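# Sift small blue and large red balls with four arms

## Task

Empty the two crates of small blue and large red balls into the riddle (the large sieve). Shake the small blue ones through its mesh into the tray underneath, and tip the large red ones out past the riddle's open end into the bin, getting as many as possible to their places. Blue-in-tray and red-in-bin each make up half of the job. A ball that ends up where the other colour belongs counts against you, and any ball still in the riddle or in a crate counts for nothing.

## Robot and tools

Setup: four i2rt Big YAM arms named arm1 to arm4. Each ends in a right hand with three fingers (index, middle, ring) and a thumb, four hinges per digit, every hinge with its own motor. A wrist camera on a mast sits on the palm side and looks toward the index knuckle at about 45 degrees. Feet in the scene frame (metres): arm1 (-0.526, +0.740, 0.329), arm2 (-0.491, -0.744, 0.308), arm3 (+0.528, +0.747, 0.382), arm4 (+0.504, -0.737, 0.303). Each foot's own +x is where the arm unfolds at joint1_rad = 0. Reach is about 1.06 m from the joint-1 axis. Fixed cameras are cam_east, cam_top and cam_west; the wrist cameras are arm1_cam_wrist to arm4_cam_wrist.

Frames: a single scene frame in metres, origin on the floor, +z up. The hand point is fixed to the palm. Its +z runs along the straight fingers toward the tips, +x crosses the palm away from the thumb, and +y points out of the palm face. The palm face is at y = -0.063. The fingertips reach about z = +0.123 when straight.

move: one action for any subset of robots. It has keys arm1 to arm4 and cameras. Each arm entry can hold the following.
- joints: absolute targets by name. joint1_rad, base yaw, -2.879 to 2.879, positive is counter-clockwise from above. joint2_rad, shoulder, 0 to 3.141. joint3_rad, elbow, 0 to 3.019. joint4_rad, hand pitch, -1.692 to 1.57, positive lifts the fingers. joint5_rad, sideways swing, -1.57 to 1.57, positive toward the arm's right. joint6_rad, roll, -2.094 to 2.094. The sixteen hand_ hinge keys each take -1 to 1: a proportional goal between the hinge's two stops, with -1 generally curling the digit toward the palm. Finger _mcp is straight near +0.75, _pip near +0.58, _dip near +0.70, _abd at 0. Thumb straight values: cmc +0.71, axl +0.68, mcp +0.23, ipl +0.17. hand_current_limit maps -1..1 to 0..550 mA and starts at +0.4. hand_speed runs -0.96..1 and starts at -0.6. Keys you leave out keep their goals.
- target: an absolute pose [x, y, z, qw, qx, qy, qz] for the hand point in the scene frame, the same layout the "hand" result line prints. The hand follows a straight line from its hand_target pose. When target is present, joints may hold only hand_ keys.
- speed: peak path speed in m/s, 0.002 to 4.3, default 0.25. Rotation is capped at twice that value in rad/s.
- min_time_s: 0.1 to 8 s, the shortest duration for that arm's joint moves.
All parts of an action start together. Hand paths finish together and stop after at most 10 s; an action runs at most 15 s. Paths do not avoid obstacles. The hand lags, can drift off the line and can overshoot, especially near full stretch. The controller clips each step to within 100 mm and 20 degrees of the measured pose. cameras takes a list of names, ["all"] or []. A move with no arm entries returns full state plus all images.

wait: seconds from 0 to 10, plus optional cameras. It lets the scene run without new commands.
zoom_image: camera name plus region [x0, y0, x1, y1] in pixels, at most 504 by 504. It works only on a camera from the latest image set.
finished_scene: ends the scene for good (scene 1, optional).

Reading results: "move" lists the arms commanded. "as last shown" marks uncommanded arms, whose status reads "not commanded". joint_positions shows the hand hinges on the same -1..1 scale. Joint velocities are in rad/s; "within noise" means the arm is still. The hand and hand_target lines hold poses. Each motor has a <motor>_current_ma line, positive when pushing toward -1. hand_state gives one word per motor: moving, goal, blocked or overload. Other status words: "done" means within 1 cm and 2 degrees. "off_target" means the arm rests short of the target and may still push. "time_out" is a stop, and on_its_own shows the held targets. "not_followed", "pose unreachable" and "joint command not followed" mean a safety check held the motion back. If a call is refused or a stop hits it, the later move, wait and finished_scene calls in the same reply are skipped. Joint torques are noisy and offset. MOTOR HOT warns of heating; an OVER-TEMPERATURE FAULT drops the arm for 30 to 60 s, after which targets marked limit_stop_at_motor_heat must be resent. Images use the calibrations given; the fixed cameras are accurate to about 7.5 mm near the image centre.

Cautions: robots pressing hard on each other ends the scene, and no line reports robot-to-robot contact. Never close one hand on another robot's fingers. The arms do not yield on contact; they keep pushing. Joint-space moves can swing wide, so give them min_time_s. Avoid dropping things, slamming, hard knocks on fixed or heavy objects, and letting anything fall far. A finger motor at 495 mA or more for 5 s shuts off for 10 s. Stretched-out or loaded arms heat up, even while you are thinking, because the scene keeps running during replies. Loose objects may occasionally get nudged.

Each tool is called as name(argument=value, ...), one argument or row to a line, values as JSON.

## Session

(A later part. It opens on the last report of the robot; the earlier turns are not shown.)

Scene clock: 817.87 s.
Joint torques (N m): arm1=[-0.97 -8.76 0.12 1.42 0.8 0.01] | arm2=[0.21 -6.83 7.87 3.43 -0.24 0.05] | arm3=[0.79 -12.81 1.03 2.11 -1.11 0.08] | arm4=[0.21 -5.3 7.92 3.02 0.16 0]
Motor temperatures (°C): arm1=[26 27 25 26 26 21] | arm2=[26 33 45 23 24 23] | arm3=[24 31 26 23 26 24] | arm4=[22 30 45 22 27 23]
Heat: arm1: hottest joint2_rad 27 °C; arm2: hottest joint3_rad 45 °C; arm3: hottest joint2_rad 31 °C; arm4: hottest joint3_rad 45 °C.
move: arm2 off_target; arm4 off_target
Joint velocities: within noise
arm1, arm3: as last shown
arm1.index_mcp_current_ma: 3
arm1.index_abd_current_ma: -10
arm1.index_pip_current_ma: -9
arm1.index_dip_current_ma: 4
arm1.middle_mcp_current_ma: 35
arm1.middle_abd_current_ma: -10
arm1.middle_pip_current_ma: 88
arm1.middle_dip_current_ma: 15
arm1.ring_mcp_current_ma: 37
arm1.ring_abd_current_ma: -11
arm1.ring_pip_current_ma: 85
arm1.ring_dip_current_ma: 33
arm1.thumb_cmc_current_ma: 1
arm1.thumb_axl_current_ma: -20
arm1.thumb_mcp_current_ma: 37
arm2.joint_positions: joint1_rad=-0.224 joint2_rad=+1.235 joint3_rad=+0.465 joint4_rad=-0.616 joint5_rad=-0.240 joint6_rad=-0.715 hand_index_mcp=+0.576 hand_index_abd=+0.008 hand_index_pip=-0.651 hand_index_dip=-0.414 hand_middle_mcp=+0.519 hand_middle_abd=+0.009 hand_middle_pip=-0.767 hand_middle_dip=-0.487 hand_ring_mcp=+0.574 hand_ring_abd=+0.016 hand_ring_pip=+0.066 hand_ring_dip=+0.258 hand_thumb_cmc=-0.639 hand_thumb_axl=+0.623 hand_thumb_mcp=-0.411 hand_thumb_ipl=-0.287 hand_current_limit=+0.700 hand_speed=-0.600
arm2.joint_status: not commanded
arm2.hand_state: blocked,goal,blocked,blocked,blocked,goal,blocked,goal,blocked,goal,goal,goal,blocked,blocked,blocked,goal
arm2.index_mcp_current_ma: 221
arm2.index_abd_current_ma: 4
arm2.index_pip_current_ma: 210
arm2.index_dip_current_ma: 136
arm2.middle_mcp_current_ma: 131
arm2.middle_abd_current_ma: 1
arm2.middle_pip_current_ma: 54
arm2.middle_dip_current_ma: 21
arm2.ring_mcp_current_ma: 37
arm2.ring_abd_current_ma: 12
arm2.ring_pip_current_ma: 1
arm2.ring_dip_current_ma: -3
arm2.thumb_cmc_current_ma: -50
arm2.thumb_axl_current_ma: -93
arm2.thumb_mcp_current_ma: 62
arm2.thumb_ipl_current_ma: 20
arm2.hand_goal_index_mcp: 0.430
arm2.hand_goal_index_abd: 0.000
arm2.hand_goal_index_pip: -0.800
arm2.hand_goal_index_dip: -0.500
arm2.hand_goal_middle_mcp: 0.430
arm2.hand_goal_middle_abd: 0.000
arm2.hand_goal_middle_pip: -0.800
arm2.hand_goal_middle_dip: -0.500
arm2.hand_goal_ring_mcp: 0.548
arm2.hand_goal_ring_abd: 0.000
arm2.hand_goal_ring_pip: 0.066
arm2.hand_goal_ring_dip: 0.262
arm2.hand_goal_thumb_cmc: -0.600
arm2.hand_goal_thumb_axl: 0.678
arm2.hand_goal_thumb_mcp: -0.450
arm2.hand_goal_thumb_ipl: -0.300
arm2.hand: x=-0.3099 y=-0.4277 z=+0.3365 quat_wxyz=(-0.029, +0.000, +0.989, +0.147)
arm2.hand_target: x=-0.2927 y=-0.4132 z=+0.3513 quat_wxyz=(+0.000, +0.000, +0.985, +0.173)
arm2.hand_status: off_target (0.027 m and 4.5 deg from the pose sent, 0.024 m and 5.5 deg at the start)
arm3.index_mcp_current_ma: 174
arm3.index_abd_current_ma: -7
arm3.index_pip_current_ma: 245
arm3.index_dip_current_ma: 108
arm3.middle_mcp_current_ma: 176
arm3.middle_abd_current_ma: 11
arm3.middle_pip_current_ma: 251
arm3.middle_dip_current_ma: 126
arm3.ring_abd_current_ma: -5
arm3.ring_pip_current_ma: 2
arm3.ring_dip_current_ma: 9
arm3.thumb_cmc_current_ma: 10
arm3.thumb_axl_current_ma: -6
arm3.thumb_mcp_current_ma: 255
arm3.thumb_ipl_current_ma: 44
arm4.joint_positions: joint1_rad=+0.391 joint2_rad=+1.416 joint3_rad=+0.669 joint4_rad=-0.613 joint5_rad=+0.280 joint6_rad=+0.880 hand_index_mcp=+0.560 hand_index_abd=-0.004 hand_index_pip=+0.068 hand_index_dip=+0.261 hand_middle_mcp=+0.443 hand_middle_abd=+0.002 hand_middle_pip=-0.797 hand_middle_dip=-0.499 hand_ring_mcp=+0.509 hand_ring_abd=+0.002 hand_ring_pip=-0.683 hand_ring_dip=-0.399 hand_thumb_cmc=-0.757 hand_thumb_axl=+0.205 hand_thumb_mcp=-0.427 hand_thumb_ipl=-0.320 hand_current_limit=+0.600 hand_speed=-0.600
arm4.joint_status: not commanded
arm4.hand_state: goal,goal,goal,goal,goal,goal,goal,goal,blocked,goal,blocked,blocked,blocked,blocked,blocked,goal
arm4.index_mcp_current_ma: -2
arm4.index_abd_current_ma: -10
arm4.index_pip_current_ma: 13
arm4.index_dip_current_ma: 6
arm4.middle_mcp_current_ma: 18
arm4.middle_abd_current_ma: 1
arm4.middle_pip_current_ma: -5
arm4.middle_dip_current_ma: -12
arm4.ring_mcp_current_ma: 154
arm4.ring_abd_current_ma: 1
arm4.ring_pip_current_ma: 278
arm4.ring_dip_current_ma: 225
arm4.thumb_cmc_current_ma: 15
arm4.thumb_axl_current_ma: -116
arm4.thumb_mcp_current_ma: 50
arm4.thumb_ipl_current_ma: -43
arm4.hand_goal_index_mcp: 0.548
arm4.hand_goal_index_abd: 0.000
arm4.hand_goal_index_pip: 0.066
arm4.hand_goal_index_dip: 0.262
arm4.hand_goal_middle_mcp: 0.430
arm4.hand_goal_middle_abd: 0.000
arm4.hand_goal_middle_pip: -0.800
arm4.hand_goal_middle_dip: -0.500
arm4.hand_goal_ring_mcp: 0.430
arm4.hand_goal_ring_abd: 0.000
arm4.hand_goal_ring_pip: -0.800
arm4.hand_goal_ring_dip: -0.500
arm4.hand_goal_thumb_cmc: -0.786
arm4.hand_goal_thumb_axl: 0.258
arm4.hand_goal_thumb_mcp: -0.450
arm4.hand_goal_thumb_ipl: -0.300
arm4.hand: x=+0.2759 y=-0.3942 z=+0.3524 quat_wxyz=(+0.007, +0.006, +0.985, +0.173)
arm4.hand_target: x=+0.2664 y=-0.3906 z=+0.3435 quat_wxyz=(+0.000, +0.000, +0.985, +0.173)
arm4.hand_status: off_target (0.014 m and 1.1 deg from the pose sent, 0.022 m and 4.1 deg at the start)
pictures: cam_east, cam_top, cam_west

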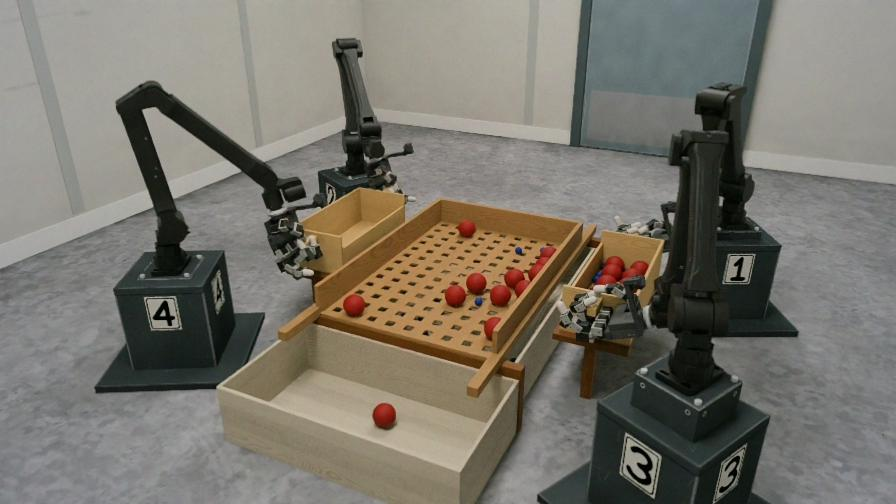

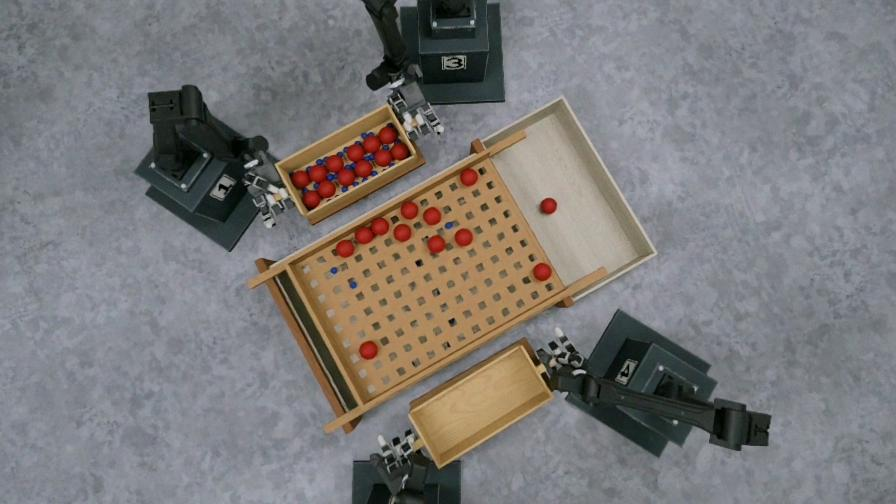

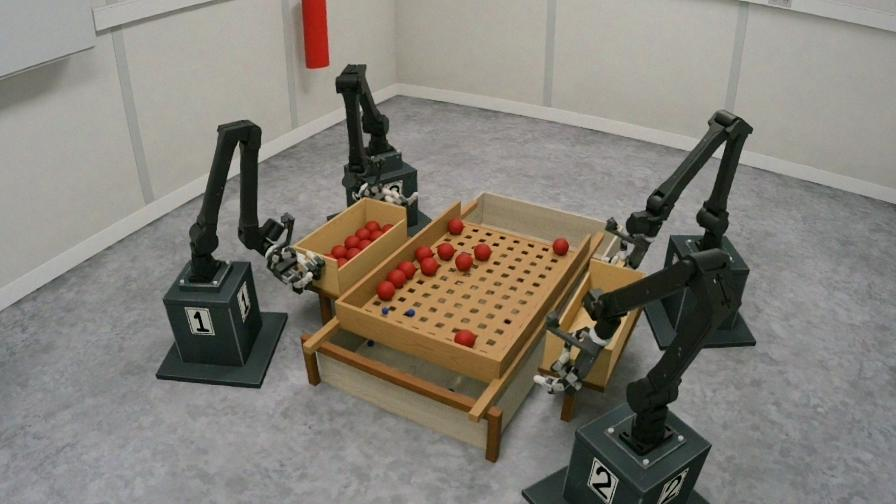

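move(
  arm2={"target": [-0.292, -0.412, 0.332, 0, 0, 0.9848, 0.1736], "speed": 0.12},
  arm4={"target": [0.268, -0.390, 0.341, 0, 0, 0.9848, 0.1736], "speed": 0.12},
)

move(
  arm2={"joints": {"hand_thumb_mcp": 0.226, "hand_thumb_ipl": 0.168, "hand_speed": -0.6}},
  arm4={"joints": {"hand_thumb_mcp": 0.226, "hand_thumb_ipl": 0.168, "hand_thumb_axl": 0.678, "hand_thumb_cmc": -0.6}},
)

move(
  arm2={"joints": {"hand_index_mcp": 0.70, "hand_index_pip": 0.40, "hand_index_dip": 0.50, "hand_middle_mcp": 0.70, "hand_middle_pip": 0.40, "hand_middle_dip": 0.50, "hand_ring_mcp": 0.70, "hand_ring_pip": 0.40, "hand_ring_dip": 0.50}},
  arm4={"joints": {"hand_index_mcp": 0.70, "hand_index_pip": 0.40, "hand_index_dip": 0.50, "hand_middle_mcp": 0.70, "hand_middle_pip": 0.40, "hand_middle_dip": 0.50, "hand_ring_mcp": 0.70, "hand_ring_pip": 0.40, "hand_ring_dip": 0.50}},
  cameras=["cam_top", "cam_west", "cam_east", "arm2_cam_wrist", "arm4_cam_wrist"],
)

Scene clock: 825.60 s.
Joint torques (N m): arm1=[-1.08 -8.94 0.12 1.44 0.79 0.01] | arm2=[0.09 -4.07 6.93 3.56 0.27 0.19] | arm3=[0.79 -12.69 1.07 2.13 -1.11 0.09] | arm4=[0.03 -6.01 7.76 2.77 -0.21 -0.15]
Motor temperatures (°C): arm1=[26 27 25 26 26 21] | arm2=[26 33 44 24 23 23] | arm3=[24 31 26 23 26 24] | arm4=[22 30 44 22 27 23]
Heat: arm1: hottest joint2_rad 27 °C; arm2: hottest joint3_rad 44 °C; arm3: hottest joint2_rad 31 °C; arm4: hottest joint3_rad 44 °C.
move: arm2 off_target; arm4 off_target
Joint velocities: within noise
arm1, arm3: as last shown
arm1.index_mcp_current_ma: 4
arm1.index_abd_current_ma: -8
arm1.index_pip_current_ma: -22
arm1.index_dip_current_ma: 11
arm1.middle_mcp_current_ma: 28
arm1.middle_abd_current_ma: 4
arm1.middle_pip_current_ma: 84
arm1.middle_dip_current_ma: 6
arm1.ring_mcp_current_ma: 27
arm1.ring_abd_current_ma: -23
arm1.ring_pip_current_ma: 82
arm1.ring_dip_current_ma: 28
arm1.thumb_cmc_current_ma: 9
arm1.thumb_axl_current_ma: -16
arm1.thumb_mcp_current_ma: 32
arm1.thumb_ipl_current_ma: -4
arm2.joint_positions: joint1_rad=-0.224 joint2_rad=+1.265 joint3_rad=+0.452 joint4_rad=-0.539 joint5_rad=-0.254 joint6_rad=-0.733 hand_index_mcp=+0.525 hand_index_abd=+0.017 hand_index_pip=-0.650 hand_index_dip=-0.397 hand_middle_mcp=+0.487 hand_middle_abd=+0.057 hand_middle_pip=-0.754 hand_middle_dip=-0.467 hand_ring_mcp=+0.574 hand_ring_abd=+0.016 hand_ring_pip=+0.066 hand_ring_dip=+0.258 hand_thumb_cmc=-0.640 hand_thumb_axl=+0.623 hand_thumb_mcp=-0.395 hand_thumb_ipl=-0.295 hand_current_limit=+0.700 hand_speed=-0.600
arm2.joint_status: not commanded
arm2.hand_state: blocked,goal,blocked,blocked,blocked,blocked,blocked,blocked,blocked,goal,goal,goal,blocked,blocked,blocked,goal
arm2.index_mcp_current_ma: 144
arm2.index_abd_current_ma: 8
arm2.index_pip_current_ma: 217
arm2.index_dip_current_ma: 160
arm2.middle_mcp_current_ma: 87
arm2.middle_abd_current_ma: 44
arm2.middle_pip_current_ma: 73
arm2.middle_dip_current_ma: 54
arm2.ring_mcp_current_ma: 37
arm2.ring_abd_current_ma: 13
arm2.ring_pip_current_ma: -1
arm2.ring_dip_current_ma: -9
arm2.thumb_cmc_current_ma: -53
arm2.thumb_axl_current_ma: -84
arm2.thumb_mcp_current_ma: 88
arm2.thumb_ipl_current_ma: 13
arm2.hand_goal_index_mcp: 0.430
arm2.hand_goal_index_abd: 0.000
arm2.hand_goal_index_pip: -0.800
arm2.hand_goal_index_dip: -0.500
arm2.hand_goal_middle_mcp: 0.430
arm2.hand_goal_middle_abd: 0.000
arm2.hand_goal_middle_pip: -0.800
arm2.hand_goal_middle_dip: -0.500
arm2.hand_goal_ring_mcp: 0.548
arm2.hand_goal_ring_abd: 0.000
arm2.hand_goal_ring_pip: 0.066
arm2.hand_goal_ring_dip: 0.262
arm2.hand_goal_thumb_cmc: -0.600
arm2.hand_goal_thumb_axl: 0.678
arm2.hand_goal_thumb_mcp: -0.450
arm2.hand_goal_thumb_ipl: -0.300
arm2.hand: x=-0.3086 y=-0.4209 z=+0.3322 quat_wxyz=(-0.021, -0.012, +0.986, +0.164)
arm2.hand_target: x=-0.2927 y=-0.4131 z=+0.3331 quat_wxyz=(-0.001, +0.000, +0.985, +0.173)
arm2.hand_status: off_target (0.019 m and 3.0 deg from the pose sent, 0.024 m and 4.5 deg at the start)
arm3.index_mcp_current_ma: 176
arm3.index_abd_current_ma: 0
arm3.index_dip_current_ma: 109
arm3.middle_mcp_current_ma: 178
arm3.middle_abd_current_ma: 10
arm3.middle_pip_current_ma: 253
arm3.middle_dip_current_ma: 127
arm3.ring_mcp_current_ma: 28
arm3.ring_abd_current_ma: -2
arm3.ring_pip_current_ma: -1
arm3.ring_dip_current_ma: 7
arm3.thumb_cmc_current_ma: 13
arm3.thumb_axl_current_ma: 6
arm3.thumb_mcp_current_ma: 263
arm3.thumb_ipl_current_ma: 45
arm4.joint_positions: joint1_rad=+0.391 joint2_rad=+1.416 joint3_rad=+0.664 joint4_rad=-0.600 joint5_rad=+0.287 joint6_rad=+0.887 hand_index_mcp=+0.560 hand_index_abd=-0.004 hand_index_pip=+0.068 hand_index_dip=+0.261 hand_middle_mcp=+0.443 hand_middle_abd=+0.002 hand_middle_pip=-0.797 hand_middle_dip=-0.499 hand_ring_mcp=+0.509 hand_ring_abd=-0.006 hand_ring_pip=-0.681 hand_ring_dip=-0.399 hand_thumb_cmc=-0.756 hand_thumb_axl=+0.205 hand_thumb_mcp=-0.427 hand_thumb_ipl=-0.320 hand_current_limit=+0.600 hand_speed=-0.600
arm4.joint_status: not commanded
arm4.hand_state: goal,goal,goal,goal,goal,goal,goal,goal,blocked,goal,blocked,blocked,blocked,blocked,blocked,goal
arm4.index_mcp_current_ma: -5
arm4.index_abd_current_ma: 8
arm4.index_pip_current_ma: 6
arm4.index_dip_current_ma: 2
arm4.middle_mcp_current_ma: 20
arm4.middle_abd_current_ma: -5
arm4.middle_pip_current_ma: 4
arm4.middle_dip_current_ma: -7
arm4.ring_mcp_current_ma: 151
arm4.ring_abd_current_ma: 10
arm4.ring_pip_current_ma: 268
arm4.ring_dip_current_ma: 226
arm4.thumb_cmc_current_ma: 34
arm4.thumb_axl_current_ma: -120
arm4.thumb_mcp_current_ma: 35
arm4.thumb_ipl_current_ma: -31
arm4.hand_goal_index_mcp: 0.548
arm4.hand_goal_index_abd: 0.000
arm4.hand_goal_index_pip: 0.066
arm4.hand_goal_index_dip: 0.262
arm4.hand_goal_middle_mcp: 0.430
arm4.hand_goal_middle_abd: 0.000
arm4.hand_goal_middle_pip: -0.800
arm4.hand_goal_middle_dip: -0.500
arm4.hand_goal_ring_mcp: 0.430
arm4.hand_goal_ring_abd: 0.000
arm4.hand_goal_ring_pip: -0.800
arm4.hand_goal_ring_dip: -0.500
arm4.hand_goal_thumb_cmc: -0.786
arm4.hand_goal_thumb_axl: 0.258
arm4.hand_goal_thumb_mcp: -0.450
arm4.hand_goal_thumb_ipl: -0.300
arm4.hand: x=+0.2769 y=-0.3934 z=+0.3526 quat_wxyz=(+0.005, +0.011, +0.984, +0.178)
arm4.hand_target: x=+0.2684 y=-0.3906 z=+0.3416 quat_wxyz=(+0.000, +0.000, +0.985, +0.174)
arm4.hand_status: off_target (0.015 m and 1.4 deg from the pose sent, 0.015 m and 1.0 deg at the start)
pictures: none

Scene clock: 826.73 s.
Joint torques (N m): arm1=[-1.03 -8.88 0.12 1.44 0.8 0.02] | arm2=[-0.26 -5.3 6.89 3.22 0.17 0.21] | arm3=[0.79 -12.81 1.03 2.13 -1.1 0.08] | arm4=[-0.5 -6.89 7.66 2.61 0.05 -0.21]
Motor temperatures (°C): arm1=[26 27 25 26 26 21] | arm2=[26 32 43 24 23 23] | arm3=[24 31 26 23 26 24] | arm4=[22 30 44 22 27 23]
Heat: arm1: hottest joint2_rad 27 °C; arm2: hottest joint3_rad 43 °C; arm3: hottest joint2_rad 31 °C; arm4: hottest joint3_rad 44 °C.
move: arm2 off_target; arm4 done
Joint velocities: within noise
arm1, arm3: as last shown
arm1.index_mcp_current_ma: 16
arm1.index_abd_current_ma: 6
arm1.index_pip_current_ma: -11
arm1.index_dip_current_ma: 2
arm1.middle_mcp_current_ma: 34
arm1.middle_abd_current_ma: -11
arm1.middle_dip_current_ma: 13
arm1.ring_mcp_current_ma: 45
arm1.ring_abd_current_ma: 3
arm1.ring_pip_current_ma: 80
arm1.ring_dip_current_ma: 26
arm1.thumb_cmc_current_ma: 12
arm1.thumb_axl_current_ma: -7
arm1.thumb_mcp_current_ma: 34
arm2.joint_positions: joint1_rad=-0.224 joint2_rad=+1.274 joint3_rad=+0.451 joint4_rad=-0.533 joint5_rad=-0.252 joint6_rad=-0.734 hand_index_mcp=+0.495 hand_index_abd=-0.002 hand_index_pip=-0.650 hand_index_dip=-0.379 hand_middle_mcp=+0.444 hand_middle_abd=+0.083 hand_middle_pip=-0.742 hand_middle_dip=-0.459 hand_ring_mcp=+0.574 hand_ring_abd=+0.016 hand_ring_pip=+0.066 hand_ring_dip=+0.258 hand_thumb_cmc=-0.606 hand_thumb_axl=+0.674 hand_thumb_mcp=+0.195 hand_thumb_ipl=+0.163 hand_current_limit=+0.700 hand_speed=-0.600
arm2.joint_status: hand_thumb_mcp off_target (ended at +0.195, target +0.226); the others done
arm2.hand_state: blocked,goal,blocked,blocked,goal,blocked,blocked,blocked,blocked,goal,goal,goal,goal,goal,blocked,goal
arm2.index_mcp_current_ma: 93
arm2.index_abd_current_ma: -8
arm2.index_pip_current_ma: 213
arm2.index_dip_current_ma: 183
arm2.middle_mcp_current_ma: 16
arm2.middle_abd_current_ma: 65
arm2.middle_pip_current_ma: 88
arm2.middle_dip_current_ma: 60
arm2.ring_mcp_current_ma: 36
arm2.ring_abd_current_ma: 8
arm2.ring_pip_current_ma: 1
arm2.ring_dip_current_ma: -5
arm2.thumb_cmc_current_ma: -5
arm2.thumb_axl_current_ma: 2
arm2.thumb_mcp_current_ma: -64
arm2.thumb_ipl_current_ma: -15
arm2.hand_goal_index_mcp: 0.430
arm2.hand_goal_index_abd: 0.000
arm2.hand_goal_index_pip: -0.800
arm2.hand_goal_index_dip: -0.500
arm2.hand_goal_middle_mcp: 0.430
arm2.hand_goal_middle_abd: 0.000
arm2.hand_goal_middle_pip: -0.800
arm2.hand_goal_middle_dip: -0.500
arm2.hand_goal_ring_mcp: 0.548
arm2.hand_goal_ring_abd: 0.000
arm2.hand_goal_ring_pip: 0.066
arm2.hand_goal_ring_dip: 0.262
arm2.hand_goal_thumb_cmc: -0.600
arm2.hand_goal_thumb_axl: 0.678
arm2.hand_goal_thumb_mcp: 0.226
arm2.hand_goal_thumb_ipl: 0.168
arm2.hand: x=-0.3083 y=-0.4211 z=+0.3295 quat_wxyz=(-0.021, -0.012, +0.986, +0.162)
arm2.hand_target: x=-0.2926 y=-0.4130 z=+0.3331 quat_wxyz=(-0.001, +0.000, +0.985, +0.173)
arm2.hand_status: not commanded
arm3.index_mcp_current_ma: 172
arm3.index_abd_current_ma: -6
arm3.index_pip_current_ma: 249
arm3.index_dip_current_ma: 100
arm3.middle_mcp_current_ma: 174
arm3.middle_abd_current_ma: 9
arm3.middle_pip_current_ma: 251
arm3.middle_dip_current_ma: 125
arm3.ring_mcp_current_ma: 31
arm3.ring_abd_current_ma: 0
arm3.ring_pip_current_ma: -3
arm3.ring_dip_current_ma: 4
arm3.thumb_cmc_current_ma: 12
arm3.thumb_axl_current_ma: 0
arm3.thumb_mcp_current_ma: 257
arm3.thumb_ipl_current_ma: 46
arm4.joint_positions: joint1_rad=+0.391 joint2_rad=+1.423 joint3_rad=+0.664 joint4_rad=-0.595 joint5_rad=+0.282 joint6_rad=+0.892 hand_index_mcp=+0.560 hand_index_abd=-0.004 hand_index_pip=+0.068 hand_index_dip=+0.261 hand_middle_mcp=+0.443 hand_middle_abd=+0.002 hand_middle_pip=-0.797 hand_middle_dip=-0.499 hand_ring_mcp=+0.464 hand_ring_abd=-0.020 hand_ring_pip=-0.671 hand_ring_dip=-0.397 hand_thumb_cmc=-0.600 hand_thumb_axl=+0.680 hand_thumb_mcp=+0.218 hand_thumb_ipl=+0.165 hand_current_limit=+0.600 hand_speed=-0.600
arm4.joint_status: all done
arm4.hand_state: goal,goal,goal,goal,goal,goal,goal,goal,blocked,goal,blocked,blocked,goal,goal,goal,goal
arm4.index_mcp_current_ma: 0
arm4.index_abd_current_ma: 7
arm4.index_pip_current_ma: 5
arm4.index_dip_current_ma: -1
arm4.middle_mcp_current_ma: 20
arm4.middle_abd_current_ma: -15
arm4.middle_pip_current_ma: 0
arm4.middle_dip_current_ma: -4
arm4.ring_mcp_current_ma: 39
arm4.ring_abd_current_ma: -10
arm4.ring_pip_current_ma: 314
arm4.ring_dip_current_ma: 228
arm4.thumb_cmc_current_ma: -6
arm4.thumb_axl_current_ma: -5
arm4.thumb_mcp_current_ma: -10
arm4.thumb_ipl_current_ma: 1
arm4.hand_goal_index_mcp: 0.548
arm4.hand_goal_index_abd: 0.000
arm4.hand_goal_index_pip: 0.066
arm4.hand_goal_index_dip: 0.262
arm4.hand_goal_middle_mcp: 0.430
arm4.hand_goal_middle_abd: 0.000
arm4.hand_goal_middle_pip: -0.800
arm4.hand_goal_middle_dip: -0.500
arm4.hand_goal_ring_mcp: 0.430
arm4.hand_goal_ring_abd: 0.000
arm4.hand_goal_ring_pip: -0.800
arm4.hand_goal_ring_dip: -0.500
arm4.hand_goal_thumb_cmc: -0.600
arm4.hand_goal_thumb_axl: 0.678
arm4.hand_goal_thumb_mcp: 0.226
arm4.hand_goal_thumb_ipl: 0.168
arm4.hand: x=+0.2765 y=-0.3937 z=+0.3497 quat_wxyz=(+0.004, +0.013, +0.984, +0.176)
arm4.hand_target: x=+0.2684 y=-0.3906 z=+0.3416 quat_wxyz=(+0.000, +0.000, +0.985, +0.174)
arm4.hand_status: not commanded
pictures: none

Scene clock: 828.10 s.
Joint torques (N m): arm1=[-1.08 -8.94 0.14 1.47 0.8 0.01] | arm2=[0.09 -6.48 6.84 1.83 -0.43 0.11] | arm3=[0.67 -12.75 1.06 2.11 -1.1 0.08] | arm4=[-0.15 -8.82 7.36 1.72 0.42 0]
Motor temperatures (°C): arm1=[26 27 25 26 26 21] | arm2=[26 32 43 24 23 23] | arm3=[24 31 26 23 26 24] | arm4=[22 29 44 22 27 23]
Heat: arm1: hottest joint2_rad 27 °C; arm2: hottest joint3_rad 43 °C; arm3: hottest joint2_rad 31 °C; arm4: hottest joint3_rad 44 °C.
move: arm2 done; arm4 done
Joint velocities: within noise
arm1, arm3: as last shown
arm1.index_mcp_current_ma: 8
arm1.index_abd_current_ma: -1
arm1.index_pip_current_ma: -17
arm1.index_dip_current_ma: 1
arm1.middle_mcp_current_ma: 23
arm1.middle_abd_current_ma: -16
arm1.middle_pip_current_ma: 95
arm1.middle_dip_current_ma: 24
arm1.ring_mcp_current_ma: 21
arm1.ring_abd_current_ma: -18
arm1.ring_pip_current_ma: 89
arm1.ring_dip_current_ma: 21
arm1.thumb_cmc_current_ma: 2
arm1.thumb_axl_current_ma: -14
arm1.thumb_mcp_current_ma: 37
arm1.thumb_ipl_current_ma: 10
arm2.joint_positions: joint1_rad=-0.224 joint2_rad=+1.288 joint3_rad=+0.451 joint4_rad=-0.497 joint5_rad=-0.235 joint6_rad=-0.722 hand_index_mcp=+0.715 hand_index_abd=-0.002 hand_index_pip=+0.403 hand_index_dip=+0.499 hand_middle_mcp=+0.718 hand_middle_abd=+0.016 hand_middle_pip=+0.403 hand_middle_dip=+0.499 hand_ring_mcp=+0.712 hand_ring_abd=+0.015 hand_ring_pip=+0.404 hand_ring_dip=+0.498 hand_thumb_cmc=-0.604 hand_thumb_axl=+0.675 hand_thumb_mcp=+0.195 hand_thumb_ipl=+0.163 hand_current_limit=+0.700 hand_speed=-0.600
arm2.joint_status: all done
arm2.hand_state: goal,goal,goal,goal,goal,goal,goal,goal,goal,goal,goal,goal,goal,goal,blocked,goal
arm2.index_mcp_current_ma: 18
arm2.index_abd_current_ma: -3
arm2.index_pip_current_ma: 0
arm2.index_dip_current_ma: 9
arm2.middle_mcp_current_ma: 20
arm2.middle_abd_current_ma: 10
arm2.middle_pip_current_ma: 14
arm2.middle_dip_current_ma: 13
arm2.ring_mcp_current_ma: 13
arm2.ring_abd_current_ma: 9
arm2.ring_pip_current_ma: 5
arm2.ring_dip_current_ma: 2
arm2.thumb_cmc_current_ma: 2
arm2.thumb_axl_current_ma: 3
arm2.thumb_mcp_current_ma: -59
arm2.thumb_ipl_current_ma: -8
arm2.hand_goal_index_mcp: 0.700
arm2.hand_goal_index_abd: 0.000
arm2.hand_goal_index_pip: 0.400
arm2.hand_goal_index_dip: 0.500
arm2.hand_goal_middle_mcp: 0.700
arm2.hand_goal_middle_abd: 0.000
arm2.hand_goal_middle_pip: 0.400
arm2.hand_goal_middle_dip: 0.500
arm2.hand_goal_ring_mcp: 0.700
arm2.hand_goal_ring_abd: 0.000
arm2.hand_goal_ring_pip: 0.400
arm2.hand_goal_ring_dip: 0.500
arm2.hand_goal_thumb_cmc: -0.600
arm2.hand_goal_thumb_axl: 0.678
arm2.hand_goal_thumb_mcp: 0.226
arm2.hand_goal_thumb_ipl: 0.168
arm2.hand: x=-0.3011 y=-0.4185 z=+0.3278 quat_wxyz=(-0.008, -0.007, +0.986, +0.164)
arm2.hand_target: x=-0.2926 y=-0.4130 z=+0.3331 quat_wxyz=(+0.000, +0.000, +0.985, +0.173)
arm2.hand_status: not commanded
arm3.index_mcp_current_ma: 168
arm3.index_pip_current_ma: 241
arm3.index_dip_current_ma: 104
arm3.middle_mcp_current_ma: 178
arm3.middle_abd_current_ma: 13
arm3.middle_pip_current_ma: 249
arm3.middle_dip_current_ma: 122
arm3.ring_mcp_current_ma: 34
arm3.ring_abd_current_ma: -6
arm3.thumb_cmc_current_ma: 3
arm3.thumb_axl_current_ma: -4
arm3.thumb_mcp_current_ma: 264
arm3.thumb_ipl_current_ma: 47
arm4.joint_positions: joint1_rad=+0.391 joint2_rad=+1.449 joint3_rad=+0.664 joint4_rad=-0.575 joint5_rad=+0.273 joint6_rad=+0.875 hand_index_mcp=+0.705 hand_index_abd=-0.004 hand_index_pip=+0.402 hand_index_dip=+0.501 hand_middle_mcp=+0.705 hand_middle_abd=+0.002 hand_middle_pip=+0.402 hand_middle_dip=+0.500 hand_ring_mcp=+0.694 hand_ring_abd=+0.006 hand_ring_pip=+0.387 hand_ring_dip=+0.497 hand_thumb_cmc=-0.604 hand_thumb_axl=+0.680 hand_thumb_mcp=+0.218 hand_thumb_ipl=+0.165 hand_current_limit=+0.600 hand_speed=-0.600
arm4.joint_status: all done
arm4.hand_state: goal,goal,goal,goal,goal,goal,goal,goal,goal,goal,goal,goal,goal,goal,goal,goal
arm4.index_mcp_current_ma: -12
arm4.index_abd_current_ma: 6
arm4.index_pip_current_ma: 11
arm4.index_dip_current_ma: 0
arm4.middle_mcp_current_ma: 12
arm4.middle_abd_current_ma: -8
arm4.middle_pip_current_ma: -3
arm4.middle_dip_current_ma: 5
arm4.ring_mcp_current_ma: -10
arm4.ring_abd_current_ma: 7
arm4.ring_pip_current_ma: -3
arm4.ring_dip_current_ma: -4
arm4.thumb_cmc_current_ma: 12
arm4.thumb_axl_current_ma: -5
arm4.thumb_mcp_current_ma: 4
arm4.thumb_ipl_current_ma: -2
arm4.hand_goal_index_mcp: 0.700
arm4.hand_goal_index_abd: 0.000
arm4.hand_goal_index_pip: 0.400
arm4.hand_goal_index_dip: 0.500
arm4.hand_goal_middle_mcp: 0.700
arm4.hand_goal_middle_abd: 0.000
arm4.hand_goal_middle_pip: 0.400
arm4.hand_goal_middle_dip: 0.500
arm4.hand_goal_ring_mcp: 0.700
arm4.hand_goal_ring_abd: 0.000
arm4.hand_goal_ring_pip: 0.400
arm4.hand_goal_ring_dip: 0.500
arm4.hand_goal_thumb_cmc: -0.600
arm4.hand_goal_thumb_axl: 0.678
arm4.hand_goal_thumb_mcp: 0.226
arm4.hand_goal_thumb_ipl: 0.168
arm4.hand: x=+0.2727 y=-0.3931 z=+0.3405 quat_wxyz=(+0.005, +0.003, +0.985, +0.170)
arm4.hand_target: x=+0.2685 y=-0.3906 z=+0.3416 quat_wxyz=(+0.000, +0.000, +0.985, +0.174)
arm4.hand_status: not commanded
pictures: arm2_cam_wrist, arm4_cam_wrist, cam_east, cam_top, cam_west
arm2_cam_wrist: T_world_to_cam=[[0.79225, 0.58505, 0.17335, 0.46228], [0.43167, -0.73816, 0.51844, -0.39603], [0.43127, -0.3359, -0.83736, 0.38774]] pos_world=[-0.36251, -0.43255, 0.44986]
arm4_cam_wrist: T_world_to_cam=[[0.77527, 0.60644, 0.17659, 0.00724], [0.44374, -0.7219, 0.531, -0.63219], [0.4495, -0.33331, -0.82877, 0.14873]] pos_world=[0.20806, -0.41119, 0.45768]

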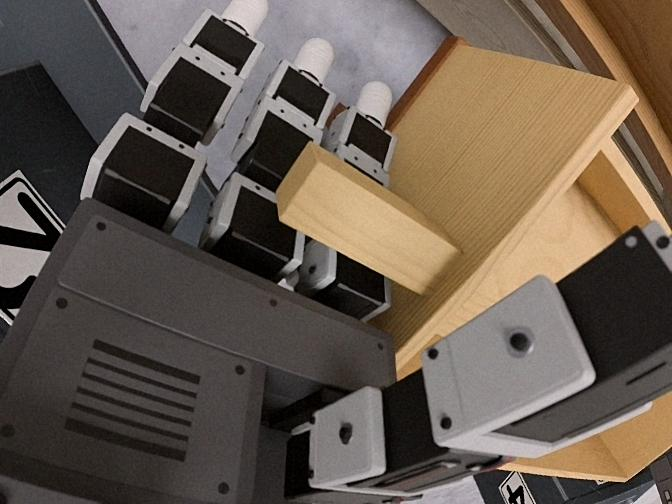

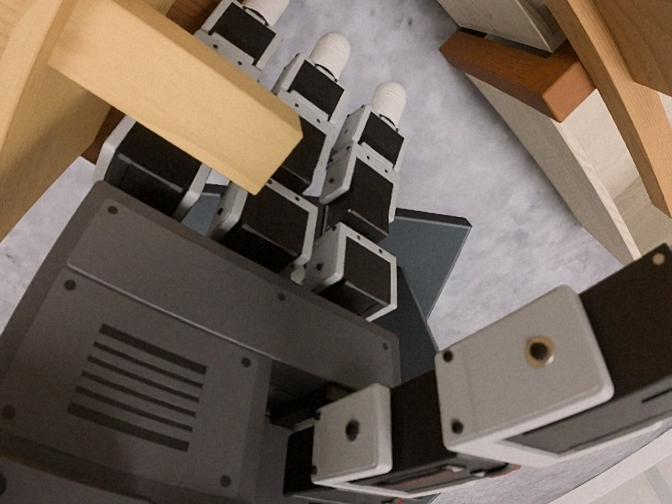

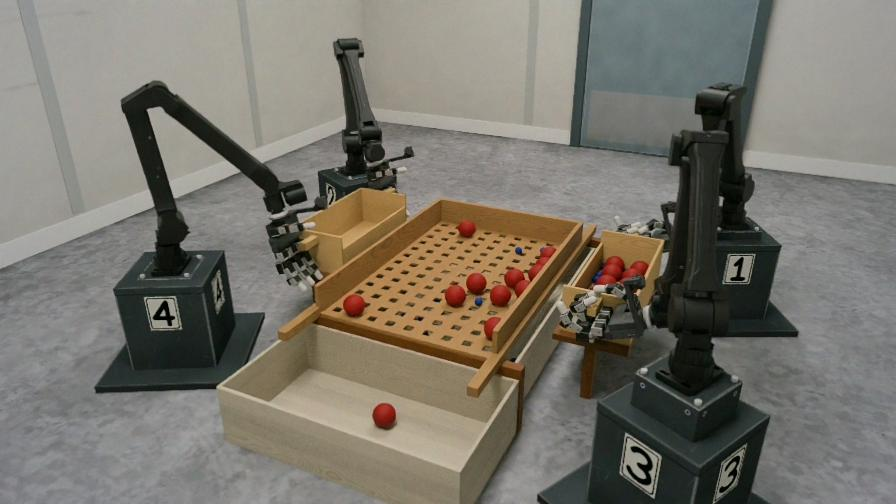

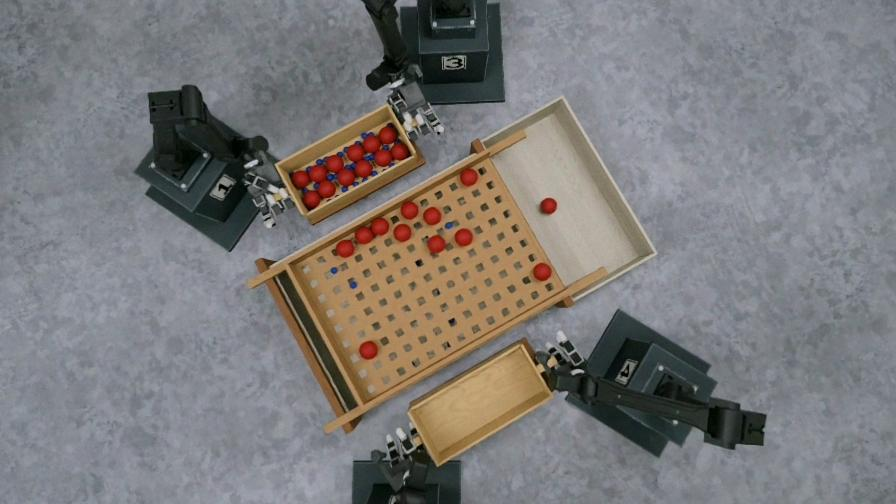

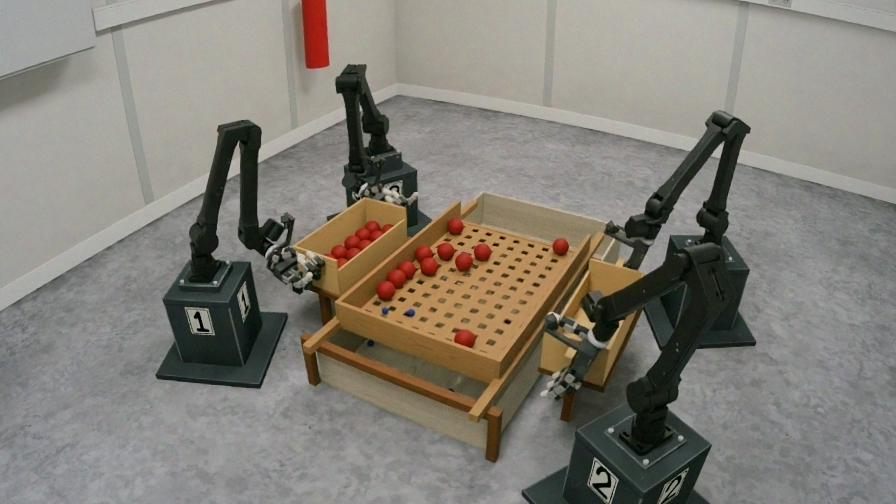

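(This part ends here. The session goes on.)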